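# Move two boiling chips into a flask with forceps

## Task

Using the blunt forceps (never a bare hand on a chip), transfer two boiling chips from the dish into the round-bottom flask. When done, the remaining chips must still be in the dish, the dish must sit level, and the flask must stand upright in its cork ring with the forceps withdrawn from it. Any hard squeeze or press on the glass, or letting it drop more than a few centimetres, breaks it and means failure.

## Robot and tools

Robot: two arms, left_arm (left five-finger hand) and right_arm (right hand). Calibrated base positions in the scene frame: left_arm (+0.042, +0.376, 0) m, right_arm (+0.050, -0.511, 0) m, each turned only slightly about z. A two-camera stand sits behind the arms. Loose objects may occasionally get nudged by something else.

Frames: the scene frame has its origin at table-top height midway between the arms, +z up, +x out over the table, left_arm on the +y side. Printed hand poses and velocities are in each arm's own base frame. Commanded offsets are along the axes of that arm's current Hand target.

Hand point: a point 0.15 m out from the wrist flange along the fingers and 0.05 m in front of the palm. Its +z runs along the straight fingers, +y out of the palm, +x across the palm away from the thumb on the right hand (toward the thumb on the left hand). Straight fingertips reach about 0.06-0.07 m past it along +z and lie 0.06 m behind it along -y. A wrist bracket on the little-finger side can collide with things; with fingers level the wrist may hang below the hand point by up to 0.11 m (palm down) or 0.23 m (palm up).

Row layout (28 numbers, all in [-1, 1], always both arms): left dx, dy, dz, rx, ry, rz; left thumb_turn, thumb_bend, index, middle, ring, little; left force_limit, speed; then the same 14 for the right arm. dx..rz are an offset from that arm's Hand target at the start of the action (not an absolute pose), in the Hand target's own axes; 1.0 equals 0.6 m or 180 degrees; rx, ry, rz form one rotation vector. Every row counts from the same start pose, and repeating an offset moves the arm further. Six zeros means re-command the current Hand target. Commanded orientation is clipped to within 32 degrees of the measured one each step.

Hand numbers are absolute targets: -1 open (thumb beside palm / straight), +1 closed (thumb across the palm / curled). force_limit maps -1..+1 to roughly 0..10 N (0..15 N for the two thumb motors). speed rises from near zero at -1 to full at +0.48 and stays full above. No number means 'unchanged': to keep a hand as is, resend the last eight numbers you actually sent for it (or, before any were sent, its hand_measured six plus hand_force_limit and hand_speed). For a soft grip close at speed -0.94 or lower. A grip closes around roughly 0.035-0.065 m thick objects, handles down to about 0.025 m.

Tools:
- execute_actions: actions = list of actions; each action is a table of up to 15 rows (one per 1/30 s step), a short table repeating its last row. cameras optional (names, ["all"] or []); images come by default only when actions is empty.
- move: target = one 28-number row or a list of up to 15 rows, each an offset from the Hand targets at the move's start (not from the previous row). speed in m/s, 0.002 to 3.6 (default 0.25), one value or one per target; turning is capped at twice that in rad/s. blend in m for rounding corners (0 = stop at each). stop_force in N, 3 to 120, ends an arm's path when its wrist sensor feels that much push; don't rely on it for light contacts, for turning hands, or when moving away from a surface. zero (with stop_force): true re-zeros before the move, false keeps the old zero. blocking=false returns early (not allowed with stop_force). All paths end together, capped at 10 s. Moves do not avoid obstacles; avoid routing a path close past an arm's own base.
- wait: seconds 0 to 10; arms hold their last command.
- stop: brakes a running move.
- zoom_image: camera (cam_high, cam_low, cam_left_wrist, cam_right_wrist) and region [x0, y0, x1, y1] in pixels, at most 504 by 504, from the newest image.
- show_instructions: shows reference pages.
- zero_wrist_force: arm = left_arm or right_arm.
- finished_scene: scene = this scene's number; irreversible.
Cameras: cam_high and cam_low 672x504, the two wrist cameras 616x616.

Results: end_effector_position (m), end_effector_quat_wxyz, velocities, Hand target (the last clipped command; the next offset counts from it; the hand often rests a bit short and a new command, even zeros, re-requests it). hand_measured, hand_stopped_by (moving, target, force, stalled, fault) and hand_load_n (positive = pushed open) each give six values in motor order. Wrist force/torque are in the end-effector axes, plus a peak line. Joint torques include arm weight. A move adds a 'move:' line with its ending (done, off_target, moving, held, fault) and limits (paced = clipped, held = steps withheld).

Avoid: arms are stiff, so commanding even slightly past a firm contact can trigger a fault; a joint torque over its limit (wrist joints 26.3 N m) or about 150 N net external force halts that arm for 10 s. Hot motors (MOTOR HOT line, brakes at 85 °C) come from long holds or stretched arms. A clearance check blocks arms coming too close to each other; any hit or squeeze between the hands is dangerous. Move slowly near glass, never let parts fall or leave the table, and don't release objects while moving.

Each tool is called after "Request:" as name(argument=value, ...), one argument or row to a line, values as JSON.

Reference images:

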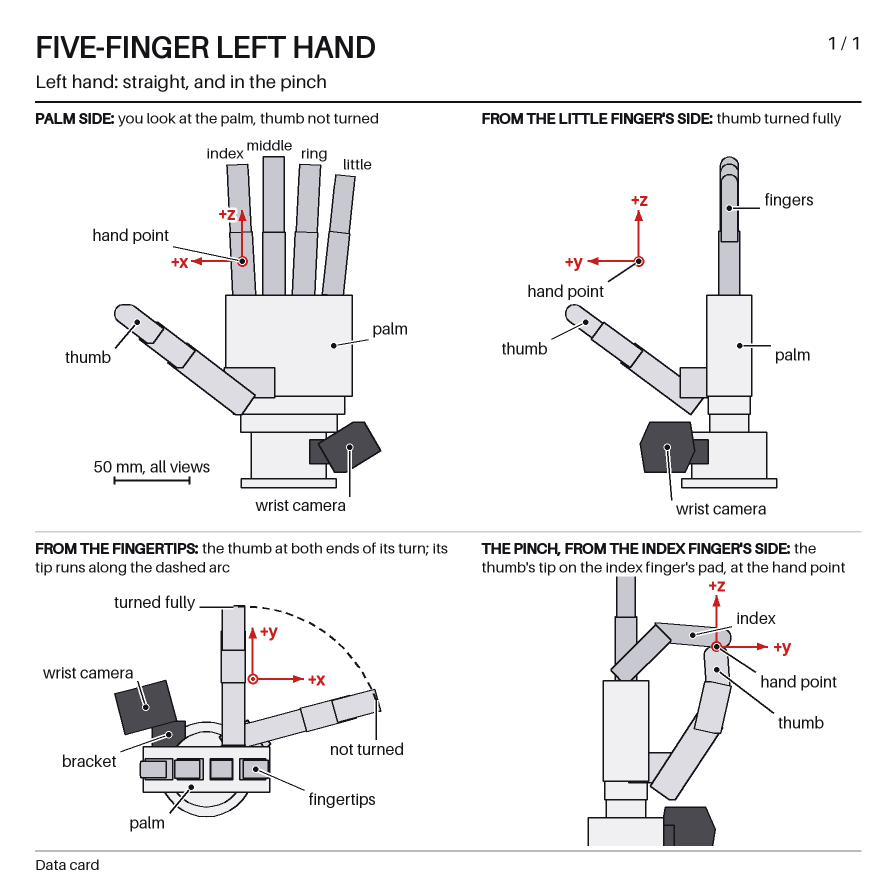

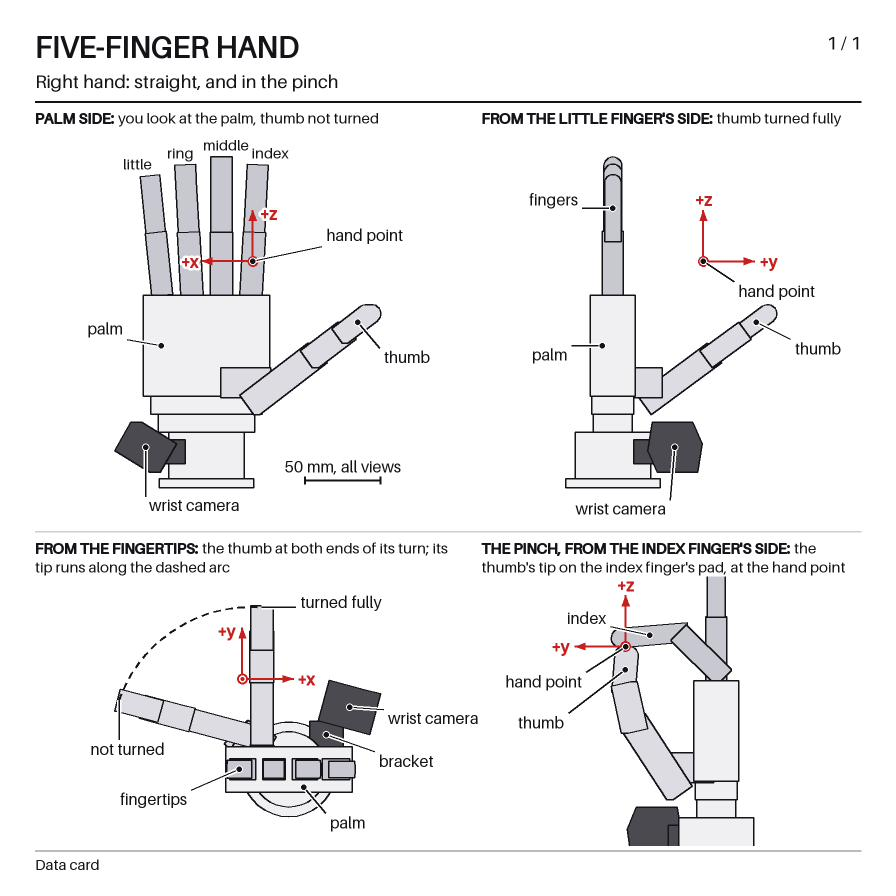

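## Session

Request:
execute_actions(
  actions=[],
)

Request:
zoom_image(
  camera="cam_low",
  region=[0, 180, 300, 300],
)

Request:
zoom_image(
  camera="cam_high",
  region=[60, 80, 360, 290],
)

Scene clock: 0.00 s.
left_arm: end_effector_position=(+0.5382, +0.0732, +0.1256) hand_measured=(-1.000, -1.000, -1.000, -1.000, -1.000, -1.000) hand_load_n=(+0.0, +0.0, +0.0, +0.0, +0.0, +0.0) hand_stopped_by=(target, target, target, target, target, target) hand_force_limit=0.00 hand_speed=-0.80 end_effector_quat_wxyz=(-0.072, +0.857, -0.509, +0.011) | right_arm: end_effector_position=(+0.5380, +0.2919, +0.2113) hand_measured=(-1.000, -1.000, -1.000, -1.000, -1.000, -1.000) hand_load_n=(+0.0, +0.0, +0.0, -0.5, +0.0, +0.0) hand_stopped_by=(target, target, target, target, target, target) hand_force_limit=0.00 hand_speed=-0.80 end_effector_quat_wxyz=(+0.489, +0.439, +0.735, -0.169)
Joint positions: left_arm=[3.56 -2.245 -1.151 1.956 -1.637 3.066] | right_arm=[0.672 -0.812 1.276 1.055 2.657 0.148]
Joint velocities: within noise
Joint torques (N m): no reading
Wrist force (N): no reading
Wrist torque (N m): no reading
Wrist force, peak (N): no reading
Hand target: left_arm +0.5382, +0.0732, +0.1256; -0.072, +0.857, -0.509, +0.011 | right_arm +0.5380, +0.2919, +0.2113; +0.489, +0.439, +0.735, -0.169

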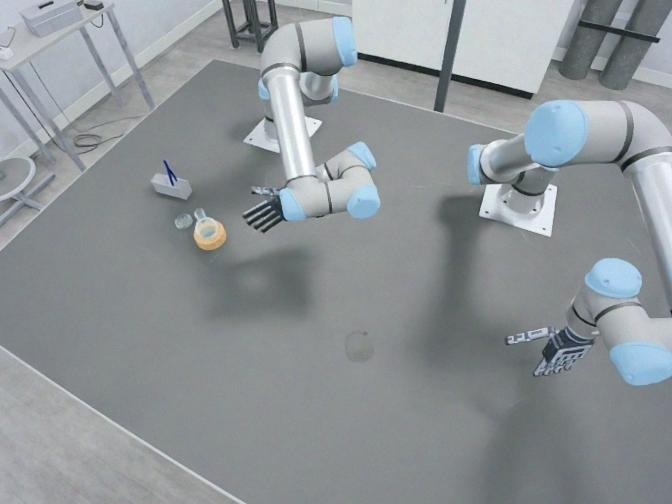

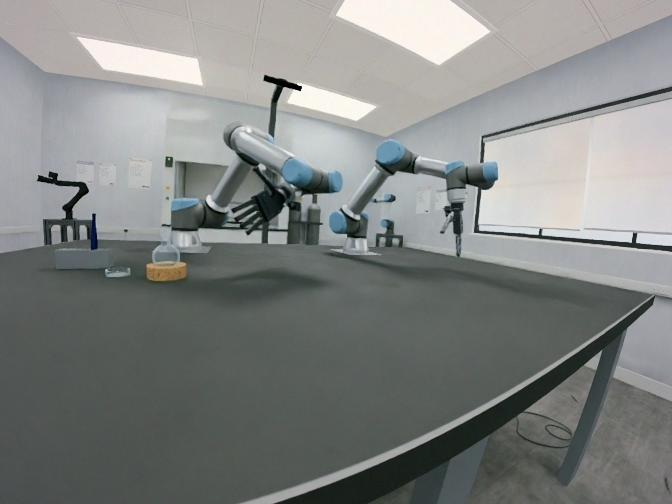

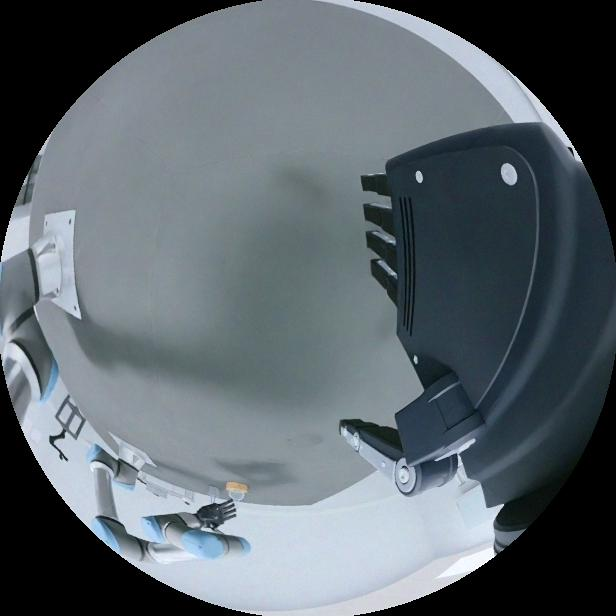

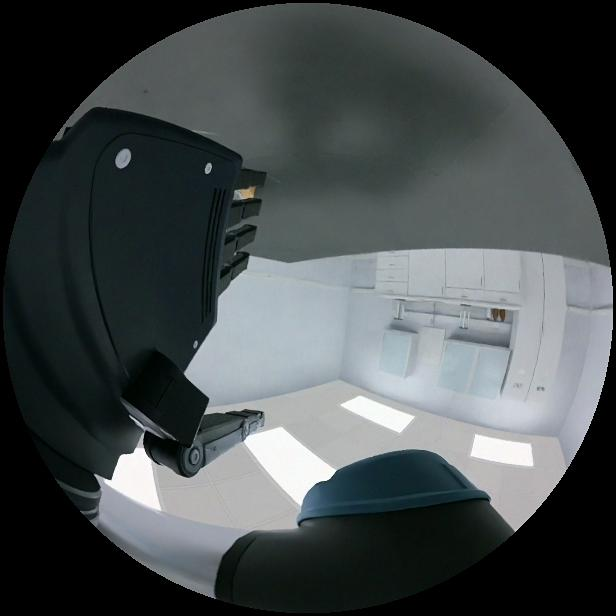

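Scaled by 1.680 from the camera's 672x504 image, which has a finer 960x720 frame.

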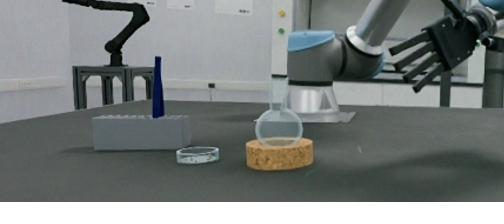

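Scaled by 1.680 from the camera's 672x504 image, which has a finer 960x720 frame.

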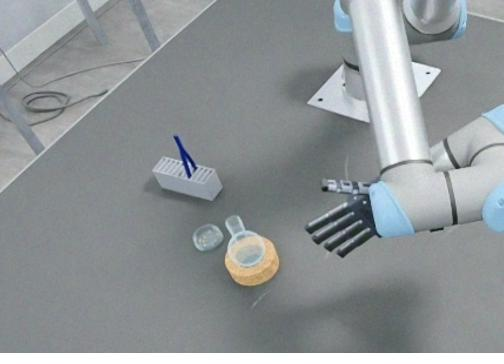

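Request:
zoom_image(
  camera="cam_high",
  region=[140, 150, 240, 260],
)

Request:
zoom_image(
  camera="cam_low",
  region=[40, 200, 200, 290],
)

Scaled by 4.582 from the camera's 672x504 image, which has a finer 960x720 frame.

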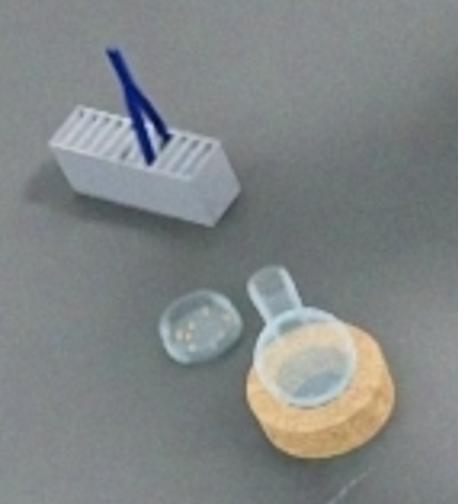

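Scaled by 3.150 from the camera's 672x504 image, which has a finer 960x720 frame.

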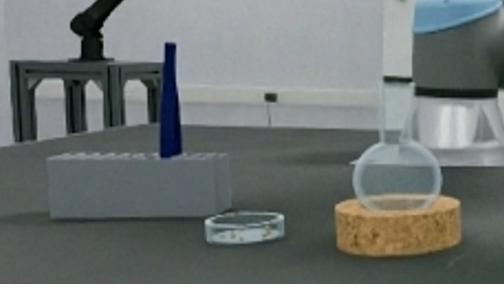

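Request:
move(
  target=[0,0,0,0,0,0,-1,-1,-1,-1,-1,-1,0,-0.8,-0.3302,0.1137,0.2337,-0.1557,0.384,0.774,1,0,-1,-1,-1,-1,0,0],
  speed=0.5,
  cameras=["cam_high"],
)

Scene clock: 6.83 s.
left_arm: end_effector_position=(+0.5382, +0.0732, +0.1256) hand_measured=(-1.000, -1.000, -1.000, -1.000, -1.000, -1.000) hand_load_n=(+0.0, +0.0, +0.0, +0.0, +0.0, +0.0) hand_stopped_by=(target, target, target, target, target, target) hand_force_limit=0.00 hand_speed=-0.80 end_effector_quat_wxyz=(-0.072, +0.857, -0.509, +0.011) | right_arm: end_effector_position=(+0.7002, +0.1396, +0.3300) hand_measured=(+1.000, +0.000, -1.000, -1.000, -1.000, -1.000) hand_load_n=(+0.0, +0.0, +0.0, +0.0, +0.0, +0.0) hand_stopped_by=(target, target, target, target, target, target) hand_force_limit=0.00 hand_speed=0.00 end_effector_quat_wxyz=(+0.000, +0.707, -0.001, +0.707)
Joint positions: left_arm=[3.56 -2.245 -1.151 1.956 -1.637 3.066] | right_arm=[0.145 -1.335 1.633 -0.299 1.717 1.572]
Joint torques (N m): left_arm=[0.16 48.93 17.22 -2.36 0.06 0.13] | right_arm=[13.39 -18.8 -25.92 -2.53 -1.2 1.22]
Wrist force (N): left_arm=[0.2 -0.3 0.0] | right_arm=[-0.9 0.3 -1.3]
Wrist torque (N m): left_arm=[-0.03 -0.03 0.02] | right_arm=[0.17 -0.22 0.04]
Wrist force, peak (N): left_arm=[0.1 -0.7 0.0] | right_arm=[-1.0 0.7 -1.4]
Hand target: left_arm +0.5382, +0.0732, +0.1256; -0.072, +0.857, -0.509, +0.011 | right_arm +0.7002, +0.1397, +0.3300; +0.000, +0.707, -0.001, +0.707
Off the commanded pose: left_arm 0.000 m, 0 deg | right_arm 0.000 m, 0 deg.
move: done
Images, in order (width x height): cam_high 672x504.

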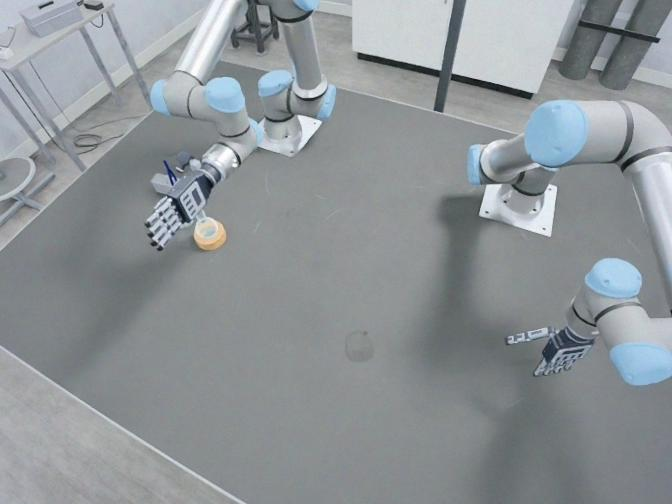

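Request:
move(
  target=[
    [0,0,0,0,0,0,-1,-1,-1,-1,-1,-1,0,-0.8,0,-0.1333,-0.15,0.5,0,0,1,0,-1,-1,-1,-1,0,0],
    [0,0,0,0,0,0,-1,-1,-1,-1,-1,-1,0,-0.8,-0.1,0.2833,-0.3333,0.6389,0,0,1,0,-1,-1,-1,-1,0,0],
    [0,0,0,0,0,0,-1,-1,-1,-1,-1,-1,0,-0.8,-0.1833,0.4,-0.3833,0.8611,0,0,1,0,-1,-1,-1,-1,0,0],
    [0,0,0,0,0,0,-1,-1,-1,-1,-1,-1,0,-0.8,-0.2167,0.5083,-0.4083,-0.9778,0,0,1,0,-1,-1,-1,-1,0,0],
  ],
  speed=[0.4,0.4,0.3,0.25],
  blend=[0.04,0.03,0.03,0],
  cameras=["cam_high","cam_right_wrist"],
)

Request:
zoom_image(
  camera="cam_right_wrist",
  region=[230, 270, 430, 470],
)

Scene clock: 12.97 s.
left_arm: end_effector_position=(+0.5382, +0.0732, +0.1256) hand_measured=(-1.000, -1.000, -1.000, -1.000, -1.000, -1.000) hand_load_n=(+0.0, +0.0, +0.0, +0.0, +0.0, +0.0) hand_stopped_by=(target, target, target, target, target, target) hand_force_limit=0.00 hand_speed=-0.80 end_effector_quat_wxyz=(-0.072, +0.857, -0.509, +0.011) | right_arm: end_effector_position=(+0.4548, -0.1645, +0.1994) hand_measured=(+1.000, +0.000, -1.000, -1.000, -1.000, -1.000) hand_load_n=(+0.0, +0.0, +0.0, +0.0, +0.0, +0.0) hand_stopped_by=(target, target, target, target, target, target) hand_force_limit=0.00 hand_speed=0.00 end_effector_quat_wxyz=(+0.706, +0.024, -0.707, +0.024)
Joint positions: left_arm=[3.56 -2.245 -1.151 1.956 -1.637 3.066] | right_arm=[-0.467 -0.632 0.847 -0.215 -2.105 1.569]
Joint torques (N m): left_arm=[-0.32 49.6 16.84 -2.41 0.03 0.28] | right_arm=[-12.55 -59.55 -22.64 3.08 -1.02 -1.37]
Wrist force (N): left_arm=[-0.1 -0.3 0.0] | right_arm=[-0.8 0.4 -1.4]
Wrist torque (N m): left_arm=[-0.05 0.00 0.01] | right_arm=[0.20 -0.23 -0.03]
Wrist force, peak (N): left_arm=[0.0 -0.7 0.1] | right_arm=[-1.3 -1.4 -2.7]
Hand target: left_arm +0.5382, +0.0732, +0.1256; -0.072, +0.857, -0.509, +0.011 | right_arm +0.4548, -0.1646, +0.1995; +0.706, +0.024, -0.707, +0.024
Off the commanded pose: left_arm 0.000 m, 0 deg | right_arm 0.000 m, 0 deg.
move: done
Images, in order (width x height): cam_high 672x504, cam_right_wrist 616x616.

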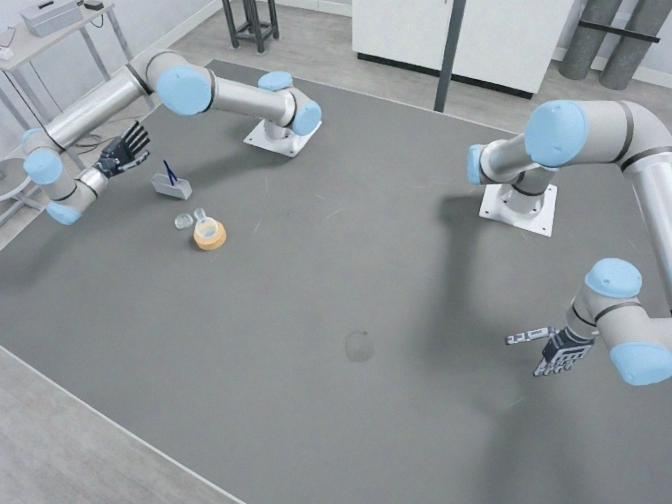

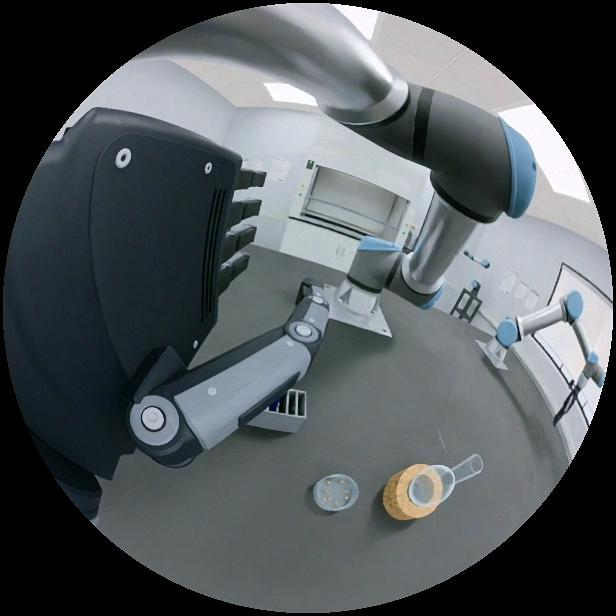

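Scaled by 2.520 from the camera's 616x616 image, which has a finer 880x880 frame.

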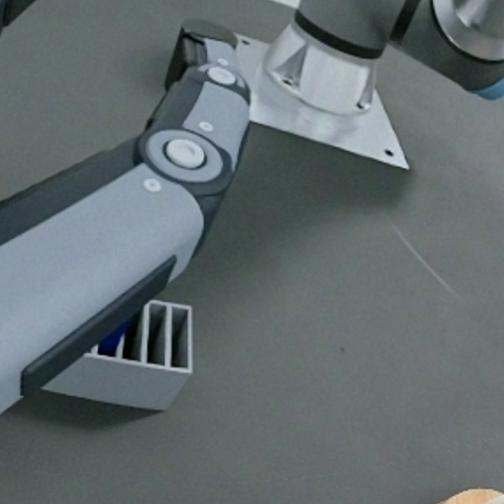

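Request:
move(
  target=[
    [0,0,0,0,0,0,-1,-1,-1,-1,-1,-1,0,-0.8,-0.03,0.001,0.0246,0.0056,0,0,1,0,-1,-1,-1,-1,0,0],
    [0,0,0,0,0,0,-1,-1,-1,-1,-1,-1,0,-0.8,-0.1408,0.001,0.0246,0.0056,0,0,1,0,-1,-1,-1,-1,0,0],
  ],
  speed=0.12,
  blend=[0.01,0],
  cameras=["cam_high","cam_right_wrist"],
)

Request:
zoom_image(
  camera="cam_right_wrist",
  region=[230, 190, 380, 340],
)

Request:
zoom_image(
  camera="cam_high",
  region=[110, 120, 220, 220],
)

Scene clock: 15.10 s.
left_arm: end_effector_position=(+0.5382, +0.0732, +0.1256) hand_measured=(-1.000, -1.000, -1.000, -1.000, -1.000, -1.000) hand_load_n=(+0.0, +0.0, +0.0, +0.0, +0.0, +0.0) hand_stopped_by=(target, target, target, target, target, target) hand_force_limit=0.00 hand_speed=-0.80 end_effector_quat_wxyz=(-0.072, +0.857, -0.509, +0.011) | right_arm: end_effector_position=(+0.4400, -0.1649, +0.1150) hand_measured=(+1.000, +0.000, -1.000, -1.000, -1.000, -1.000) hand_load_n=(+0.5, +0.0, +0.0, +0.0, +0.0, +0.0) hand_stopped_by=(target, target, target, target, target, target) hand_force_limit=0.00 hand_speed=0.00 end_effector_quat_wxyz=(+0.706, +0.031, -0.707, +0.030)
Joint positions: left_arm=[3.56 -2.245 -1.151 1.956 -1.637 3.066] | right_arm=[-0.47 -0.597 1.006 -0.41 -2.127 1.569]
Joint torques (N m): left_arm=[0.25 47.96 17.62 -2.46 0.05 0.17] | right_arm=[13.18 -59.53 -19.74 1.01 1.04 -1.35]
Wrist force (N): left_arm=[-0.1 -0.4 0.0] | right_arm=[-0.8 0.2 -1.3]
Wrist torque (N m): left_arm=[-0.07 0.01 0.01] | right_arm=[0.15 -0.24 -0.01]
Wrist force, peak (N): left_arm=[0.4 -0.6 0.1] | right_arm=[-2.0 0.1 -1.4]
Hand target: left_arm +0.5382, +0.0732, +0.1256; -0.072, +0.857, -0.509, +0.011 | right_arm +0.4400, -0.1649, +0.1150; +0.706, +0.031, -0.707, +0.030
Off the commanded pose: left_arm 0.000 m, 0 deg | right_arm 0.000 m, 0 deg.
move: done
Images, in order (width x height): cam_high 672x504, cam_right_wrist 616x616.

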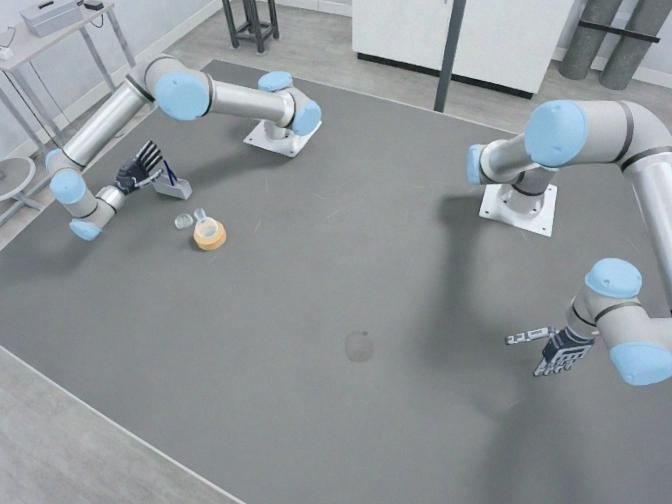

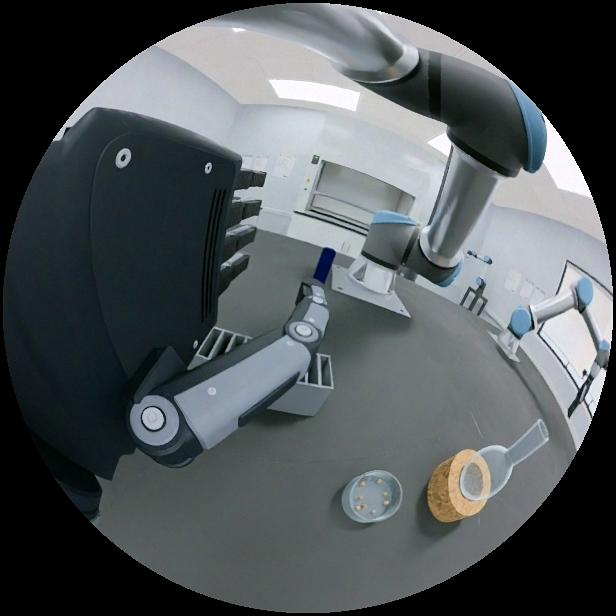

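Scaled by 3.360 from the camera's 616x616 image, which has a finer 880x880 frame.

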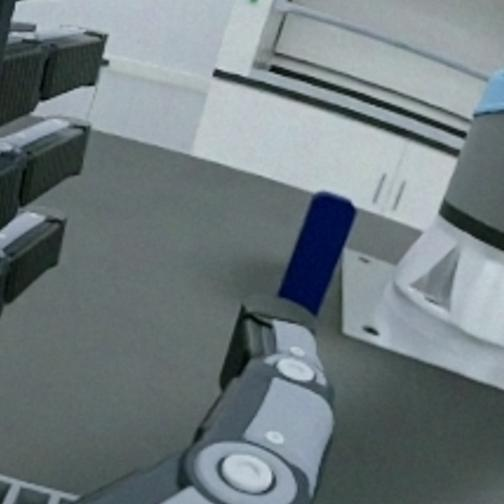

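Scaled by 4.582 from the camera's 672x504 image, which has a finer 960x720 frame.

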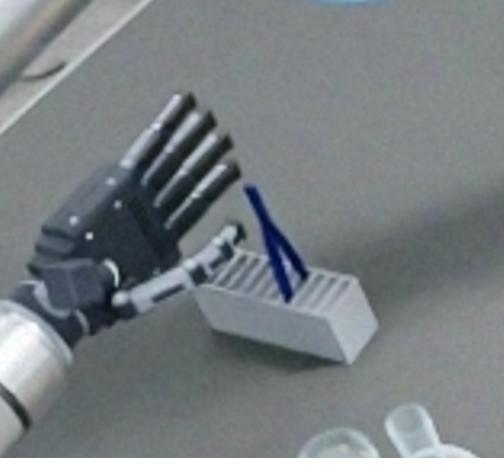

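Request:
move(
  target=[
    [0,0,0,0,0,0,-1,-1,-1,-1,-1,-1,0,-0.8,-0.05,0.005,0,0,0,0,1,0,-1,-1,-1,-1,0,0],
    [0,0,0,0,0,0,-1,-1,-1,-1,-1,-1,0,-0.8,-0.05,0.005,0,0,0,0,1,0,-0.4,-0.4,-1,-1,-0.6,-0.4],
  ],
  speed=0.07,
  cameras=["cam_high","cam_right_wrist"],
)

Request:
zoom_image(
  camera="cam_right_wrist",
  region=[220, 180, 380, 360],
)

Request:
zoom_image(
  camera="cam_high",
  region=[120, 130, 220, 220],
)

Scene clock: 17.43 s.
left_arm: end_effector_position=(+0.5382, +0.0732, +0.1256) hand_measured=(-1.000, -1.000, -1.000, -1.000, -1.000, -1.000) hand_load_n=(+0.0, +0.0, +0.0, +0.0, +0.0, +0.0) hand_stopped_by=(target, target, target, target, target, target) hand_force_limit=0.00 hand_speed=-0.80 end_effector_quat_wxyz=(-0.072, +0.857, -0.509, +0.011) | right_arm: end_effector_position=(+0.4398, -0.1619, +0.0850) hand_measured=(+1.000, +0.000, -0.400, -0.400, -1.000, -1.000) hand_load_n=(+0.0, +0.0, +0.0, +0.0, +0.0, +0.0) hand_stopped_by=(target, target, target, target, target, target) hand_force_limit=-0.60 hand_speed=-0.40 end_effector_quat_wxyz=(+0.706, +0.031, -0.707, +0.030)
Joint positions: left_arm=[3.56 -2.245 -1.151 1.956 -1.637 3.066] | right_arm=[-0.467 -0.565 1.026 -0.462 -2.123 1.569]
Joint torques (N m): left_arm=[0.13 48.7 17.74 -2.59 0.07 0.11] | right_arm=[-9.09 -63.05 -20.95 0.03 -0.8 0.58]
Wrist force (N): left_arm=[0.2 -0.2 0.0] | right_arm=[-0.9 -0.1 -1.5]
Wrist torque (N m): left_arm=[-0.04 -0.03 0.02] | right_arm=[0.12 -0.20 -0.02]
Wrist force, peak (N): left_arm=[0.2 -0.5 -0.5] | right_arm=[-1.5 0.3 -1.3]
Hand target: left_arm +0.5382, +0.0732, +0.1256; -0.072, +0.857, -0.509, +0.011 | right_arm +0.4398, -0.1619, +0.0850; +0.706, +0.031, -0.707, +0.030
Off the commanded pose: left_arm 0.000 m, 0 deg | right_arm 0.000 m, 0 deg.
move: done
Images, in order (width x height): cam_high 672x504, cam_right_wrist 616x616.

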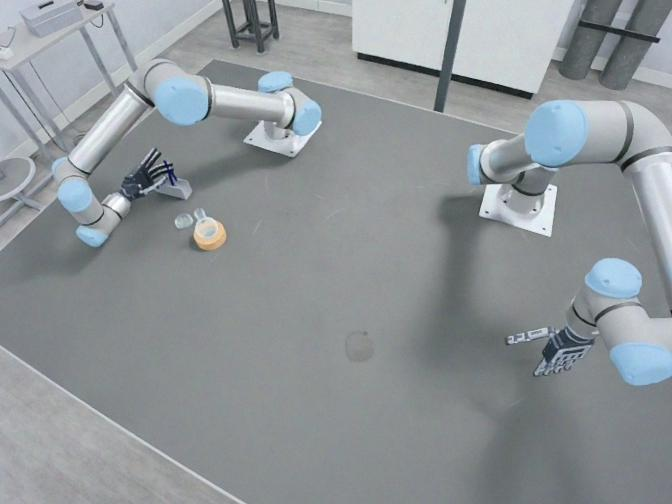

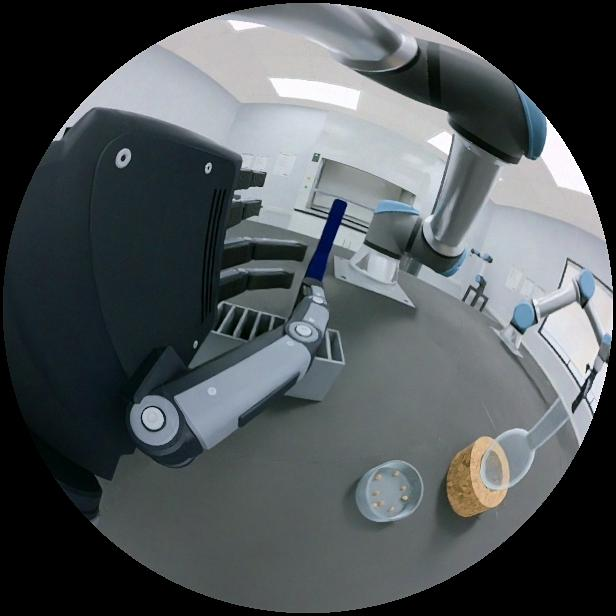

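Scaled by 2.800 from the camera's 616x616 image, which has a finer 880x880 frame.

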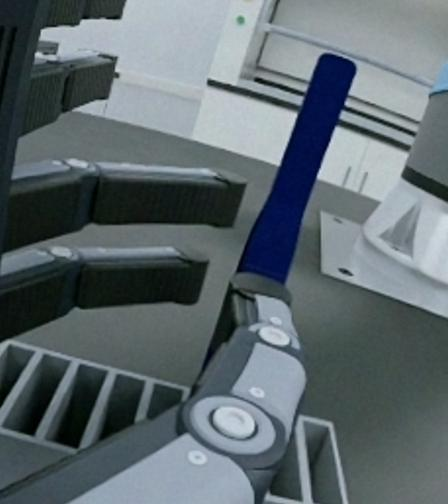

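Scaled by 5.040 from the camera's 672x504 image, which has a finer 960x720 frame.

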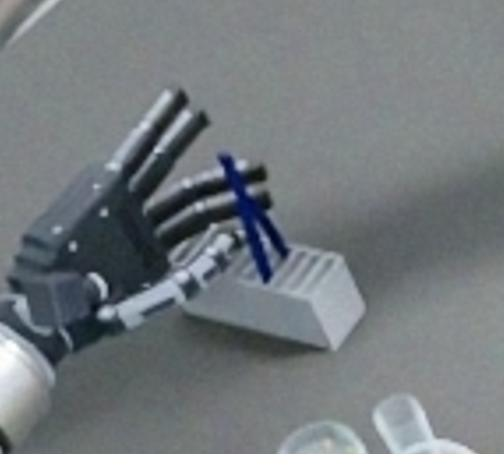

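Request:
move(
  target=[
    [0,0,0,0,0,0,-1,-1,-1,-1,-1,-1,0,-0.8,0,0,0,0,0,0,1,0,0.2,0.2,-1,-1,-0.7,-0.9],
    [0,0,0,0,0,0,-1,-1,-1,-1,-1,-1,0,-0.8,0,0,0,0,0,0,1,0,0.21,0.2,-1,-1,-0.6,-0.9],
  ],
  speed=0.05,
  cameras=["cam_right_wrist"],
)

Request:
zoom_image(
  camera="cam_right_wrist",
  region=[220, 180, 380, 360],
)

Scene clock: 20.13 s.
left_arm: end_effector_position=(+0.5382, +0.0732, +0.1256) hand_measured=(-1.000, -1.000, -1.000, -1.000, -1.000, -1.000) hand_load_n=(+0.0, +0.0, +0.0, +0.0, +0.0, +0.0) hand_stopped_by=(target, target, target, target, target, target) hand_force_limit=0.00 hand_speed=-0.80 end_effector_quat_wxyz=(-0.072, +0.857, -0.509, +0.011) | right_arm: end_effector_position=(+0.4398, -0.1619, +0.0850) hand_measured=(+1.000, +0.000, +0.026, +0.056, -1.000, -1.000) hand_load_n=(-1.0, +1.0, +2.5, +0.5, +0.0, +0.0) hand_stopped_by=(target, target, force, force, target, target) hand_force_limit=-0.60 hand_speed=-0.90 end_effector_quat_wxyz=(+0.706, +0.031, -0.707, +0.030)
Joint positions: left_arm=[3.56 -2.245 -1.151 1.956 -1.637 3.066] | right_arm=[-0.467 -0.565 1.026 -0.462 -2.123 1.569]
Joint torques (N m): left_arm=[-0.54 48.36 17.74 -2.53 0.05 0.05] | right_arm=[-10.9 -62.67 -20.63 1.09 -0.83 0.67]
Wrist force (N): left_arm=[0.1 -0.5 0.1] | right_arm=[-0.6 -0.1 -1.1]
Wrist torque (N m): left_arm=[-0.09 -0.01 0.02] | right_arm=[0.16 -0.21 0.00]
Wrist force, peak (N): left_arm=[0.0 -0.6 0.3] | right_arm=[-0.8 0.3 -1.4]
Hand target: left_arm +0.5382, +0.0732, +0.1256; -0.072, +0.857, -0.509, +0.011 | right_arm +0.4398, -0.1619, +0.0850; +0.706, +0.031, -0.707, +0.030
Off the commanded pose: left_arm 0.000 m, 0 deg | right_arm 0.000 m, 0 deg.
move: done
Images, in order (width x height): cam_right_wrist 616x616.

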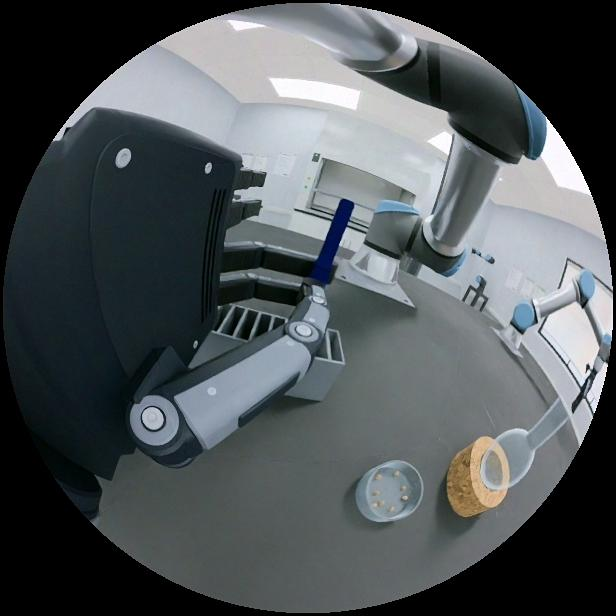

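Scaled by 2.800 from the camera's 616x616 image, which has a finer 880x880 frame.

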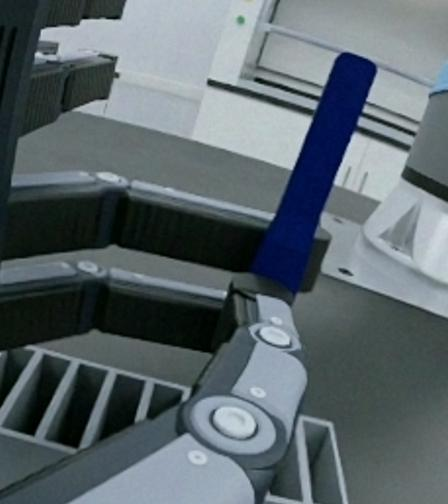

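Request:
move(
  target=[0,0,0,0,0,0,-1,-1,-1,-1,-1,-1,0,-0.8,0,0,0,0,0,0,1,0,0.21,0.22,-1,-1,-0.7,-0.92],
  speed=0.05,
  cameras=[],
)

Scene clock: 20.87 s.
left_arm: end_effector_position=(+0.5382, +0.0732, +0.1256) hand_measured=(-1.000, -1.000, -1.000, -1.000, -1.000, -1.000) hand_load_n=(+0.0, +0.0, +0.0, +0.0, +0.0, +0.0) hand_stopped_by=(target, target, target, target, target, target) hand_force_limit=0.00 hand_speed=-0.80 end_effector_quat_wxyz=(-0.072, +0.857, -0.509, +0.011) | right_arm: end_effector_position=(+0.4398, -0.1619, +0.0850) hand_measured=(+1.000, +0.000, +0.026, +0.062, -1.000, -1.000) hand_load_n=(-0.5, +1.5, +2.0, +1.5, +0.0, +0.0) hand_stopped_by=(target, target, force, force, target, target) hand_force_limit=-0.70 hand_speed=-0.92 end_effector_quat_wxyz=(+0.706, +0.031, -0.707, +0.030)
Joint positions: left_arm=[3.56 -2.245 -1.151 1.956 -1.637 3.066] | right_arm=[-0.467 -0.565 1.026 -0.462 -2.123 1.569]
Joint torques (N m): left_arm=[-0.51 48.94 18.46 -2.45 0.07 0.21] | right_arm=[-10.68 -62.51 -20.36 1.46 -0.74 0.47]
Wrist force (N): left_arm=[0.1 -0.5 -0.2] | right_arm=[-0.9 -0.3 -1.2]
Wrist torque (N m): left_arm=[-0.06 -0.01 0.02] | right_arm=[0.11 -0.20 -0.01]
Wrist force, peak (N): left_arm=[0.1 -0.7 0.2] | right_arm=[-1.0 0.0 -1.3]
Hand target: left_arm +0.5382, +0.0732, +0.1256; -0.072, +0.857, -0.509, +0.011 | right_arm +0.4398, -0.1619, +0.0850; +0.706, +0.031, -0.707, +0.030
Off the commanded pose: left_arm 0.000 m, 0 deg | right_arm 0.000 m, 0 deg.
move: done
No camera images: "cameras" was empty.

Request:
zoom_image(
  camera="cam_right_wrist",
  region=[340, 440, 440, 540],
)

Request:
move(
  target=[
    [0,0,0,0,0,0,-1,-1,-1,-1,-1,-1,0,-0.8,0.04,0,0,0,0,0,1,0,0.21,0.22,-1,-1,-0.7,-0.92],
    [0,0,0,0,0,0,-1,-1,-1,-1,-1,-1,0,-0.8,0.125,0,0,0,0,0,1,0,0.21,0.22,-1,-1,-0.7,-0.92],
  ],
  speed=[0.05,0.1],
  blend=[0.01,0],
  cameras=["cam_high","cam_low","cam_right_wrist"],
)

Request:
zoom_image(
  camera="cam_high",
  region=[140, 140, 220, 220],
)

Request:
zoom_image(
  camera="cam_right_wrist",
  region=[300, 440, 440, 560],
)

Scaled by 5.040 from the camera's 616x616 image, which has a finer 880x880 frame.
This view is cut from an older image: the scene may have changed since it was taken.

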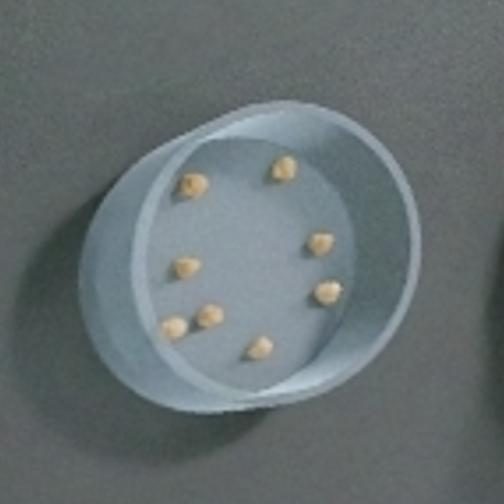

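Scene clock: 22.77 s.
left_arm: end_effector_position=(+0.5382, +0.0732, +0.1256) hand_measured=(-1.000, -1.000, -1.000, -1.000, -1.000, -1.000) hand_load_n=(+0.0, +0.0, +0.0, +0.0, +0.0, +0.0) hand_stopped_by=(target, target, target, target, target, target) hand_force_limit=0.00 hand_speed=-0.80 end_effector_quat_wxyz=(-0.072, +0.857, -0.509, +0.011) | right_arm: end_effector_position=(+0.4398, -0.1620, +0.1600) hand_measured=(+1.000, +0.000, +0.026, +0.062, -1.000, -1.000) hand_load_n=(-0.5, +1.0, +1.5, +1.5, +0.0, +0.0) hand_stopped_by=(target, target, force, force, target, target) hand_force_limit=-0.70 hand_speed=-0.92 end_effector_quat_wxyz=(+0.706, +0.031, -0.707, +0.030)
Joint positions: left_arm=[3.56 -2.245 -1.151 1.956 -1.637 3.066] | right_arm=[-0.467 -0.646 0.978 -0.333 -2.123 1.569]
Joint torques (N m): left_arm=[0 48.95 17.34 -2.6 0.12 0.19] | right_arm=[-12.76 -38.25 -12.41 1.44 -0.87 0.54]
Wrist force (N): left_arm=[0.4 -0.4 0.2] | right_arm=[-0.8 0.4 -1.3]
Wrist torque (N m): left_arm=[-0.07 -0.06 0.04] | right_arm=[0.17 -0.24 0.01]
Wrist force, peak (N): left_arm=[0.1 -0.6 0.2] | right_arm=[-1.3 0.1 -1.4]
Hand target: left_arm +0.5382, +0.0732, +0.1256; -0.072, +0.857, -0.509, +0.011 | right_arm +0.4398, -0.1620, +0.1600; +0.706, +0.031, -0.707, +0.030
Off the commanded pose: left_arm 0.000 m, 0 deg | right_arm 0.000 m, 0 deg.
move: done
Images, in order (width x height): cam_high 672x504, cam_low 672x504, cam_right_wrist 616x616.

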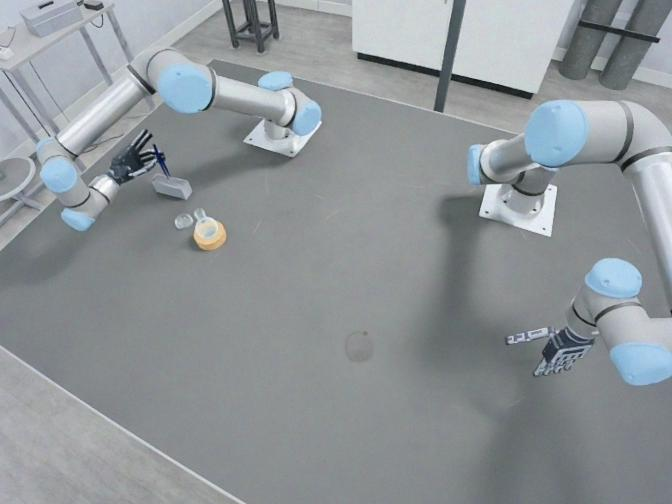

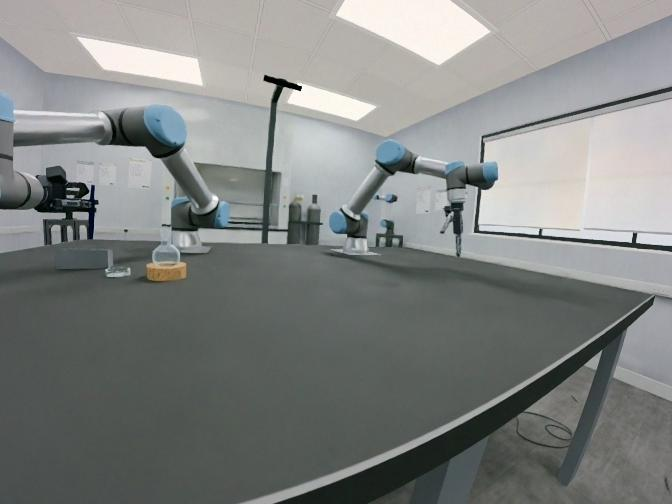

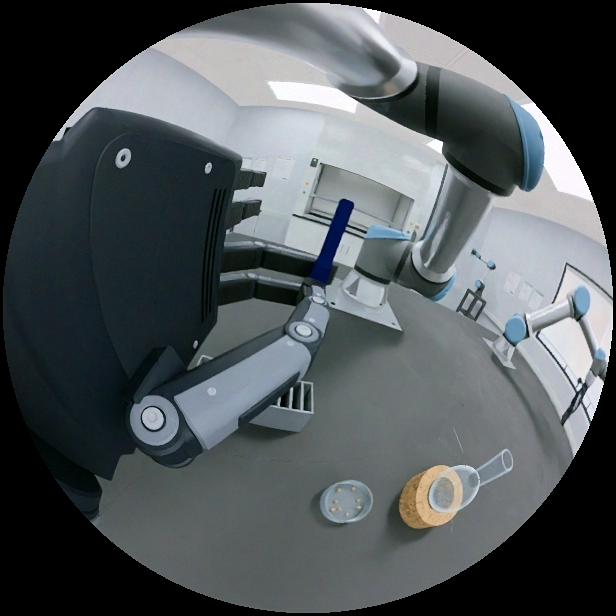

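Scaled by 6.300 from the camera's 672x504 image, which has a finer 960x720 frame.

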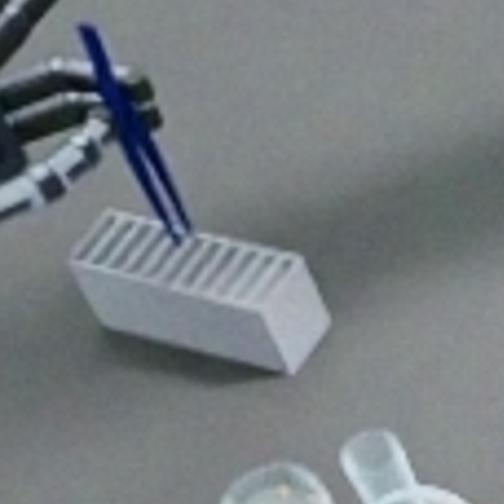

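Scaled by 3.600 from the camera's 616x616 image, which has a finer 880x880 frame.

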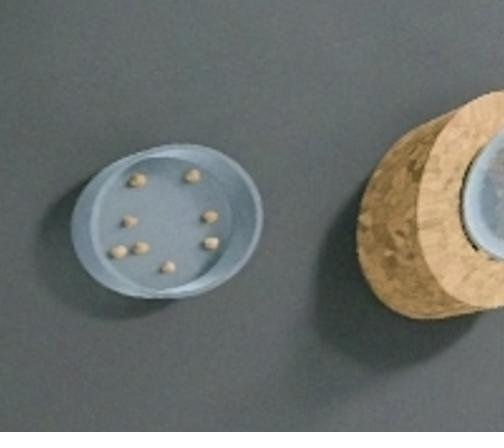

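Request:
move(
  target=[
    [0,0,0,0,0,0,-1,-1,-1,-1,-1,-1,0,-0.8,-0.0167,0.0473,-0.0713,0.028,0,0,1,0,0.21,0.22,-1,-1,-0.7,-0.92],
    [0,0,0,0,0,0,-1,-1,-1,-1,-1,-1,0,-0.8,-0.0867,0.1413,-0.137,0.0614,0,0,1,0,0.21,0.22,-1,-1,-0.7,-0.92],
  ],
  speed=0.12,
  blend=[0.02,0],
  cameras=["cam_high","cam_low","cam_right_wrist"],
)

Request:
zoom_image(
  camera="cam_high",
  region=[165, 200, 205, 235],
)

Request:
zoom_image(
  camera="cam_low",
  region=[95, 250, 145, 285],
)

Request:
zoom_image(
  camera="cam_right_wrist",
  region=[200, 340, 340, 480],
)

Scene clock: 25.87 s.
left_arm: end_effector_position=(+0.5382, +0.0732, +0.1256) hand_measured=(-1.000, -1.000, -1.000, -1.000, -1.000, -1.000) hand_load_n=(+0.0, +0.0, +0.0, +0.0, +0.0, +0.0) hand_stopped_by=(target, target, target, target, target, target) hand_force_limit=0.00 hand_speed=-0.80 end_effector_quat_wxyz=(-0.072, +0.857, -0.509, +0.011) | right_arm: end_effector_position=(+0.5144, -0.0704, +0.1081) hand_measured=(+1.000, +0.000, +0.026, +0.062, -1.000, -1.000) hand_load_n=(-0.5, +1.5, +1.5, +1.5, +0.0, +0.0) hand_stopped_by=(target, target, force, force, target, target) hand_force_limit=-0.70 hand_speed=-0.92 end_effector_quat_wxyz=(+0.700, +0.099, -0.700, +0.098)
Joint positions: left_arm=[3.56 -2.245 -1.151 1.956 -1.637 3.066] | right_arm=[-0.25 -0.441 0.712 -0.272 -2.099 1.569]
Joint torques (N m): left_arm=[-0.52 49.17 17.77 -2.7 0.09 0.16] | right_arm=[-4.07 -61.55 -17.98 0.1 -0.88 1.27]
Wrist force (N): left_arm=[-0.1 -0.5 -0.2] | right_arm=[-1.0 0.3 -1.3]
Wrist torque (N m): left_arm=[-0.05 -0.01 0.00] | right_arm=[0.18 -0.20 0.05]
Wrist force, peak (N): left_arm=[0.2 -0.6 -0.2] | right_arm=[-1.2 1.1 -2.1]
Hand target: left_arm +0.5382, +0.0732, +0.1256; -0.072, +0.857, -0.509, +0.011 | right_arm +0.5144, -0.0704, +0.1081; +0.700, +0.099, -0.701, +0.098
Off the commanded pose: left_arm 0.000 m, 0 deg | right_arm 0.000 m, 0 deg.
move: done
Images, in order (width x height): cam_high 672x504, cam_low 672x504, cam_right_wrist 616x616.

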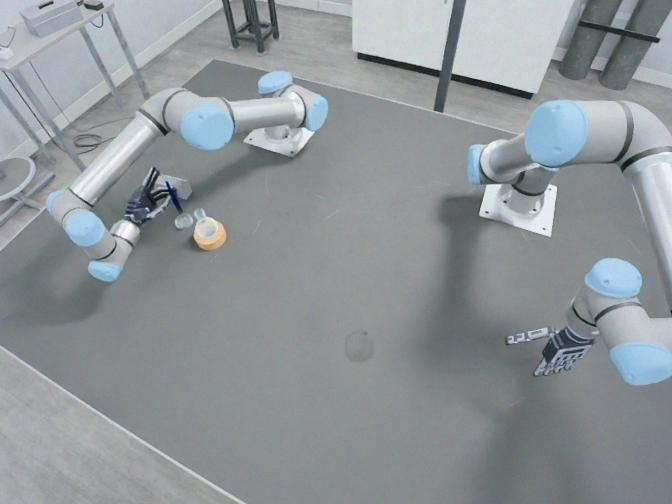

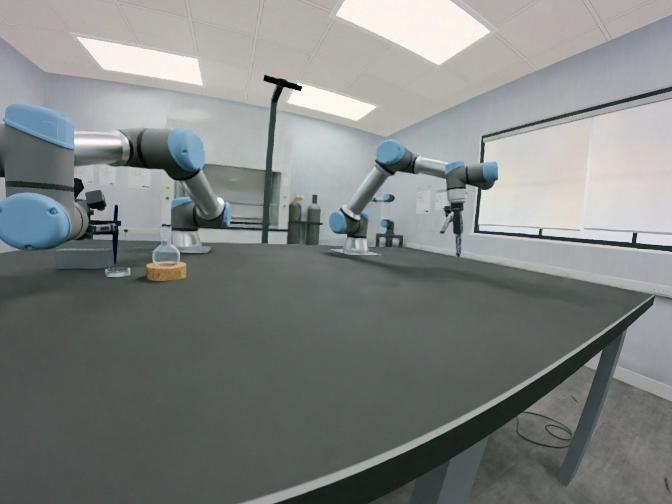

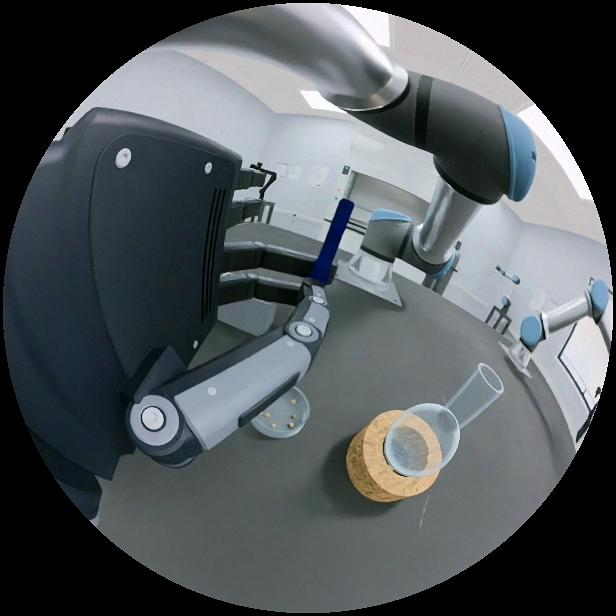

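Scaled by 12.600 from the camera's 672x504 image, which has a finer 960x720 frame.

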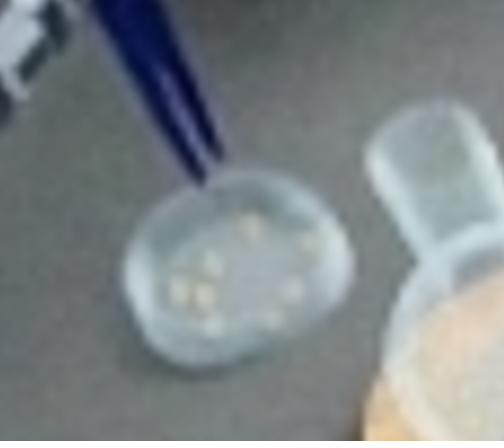

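Scaled by 10.080 from the camera's 672x504 image, which has a finer 960x720 frame.

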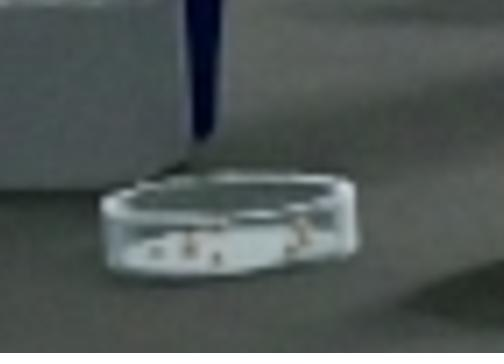

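Scaled by 3.600 from the camera's 616x616 image, which has a finer 880x880 frame.

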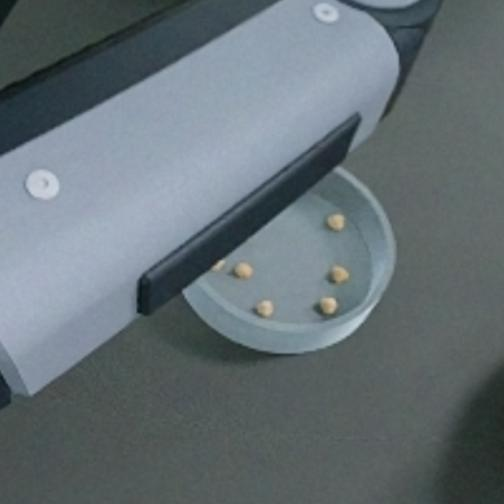

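Request:
zoom_image(
  camera="cam_low",
  region=[103, 262, 133, 280],
)

Request:
zoom_image(
  camera="cam_high",
  region=[173, 210, 195, 230],
)

Scaled by 16.800 from the camera's 672x504 image, which has a finer 960x720 frame.

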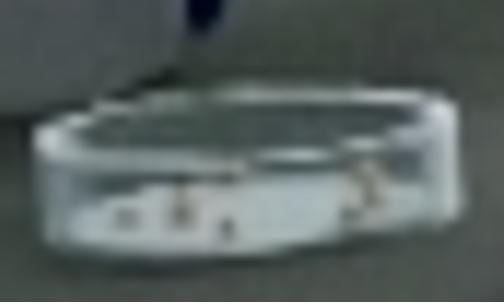

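Scaled by 22.909 from the camera's 672x504 image, which has a finer 960x720 frame.

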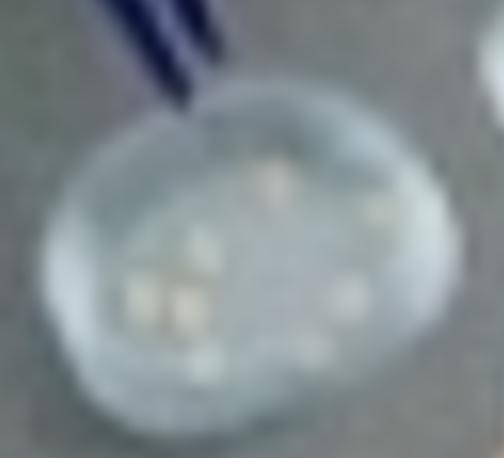

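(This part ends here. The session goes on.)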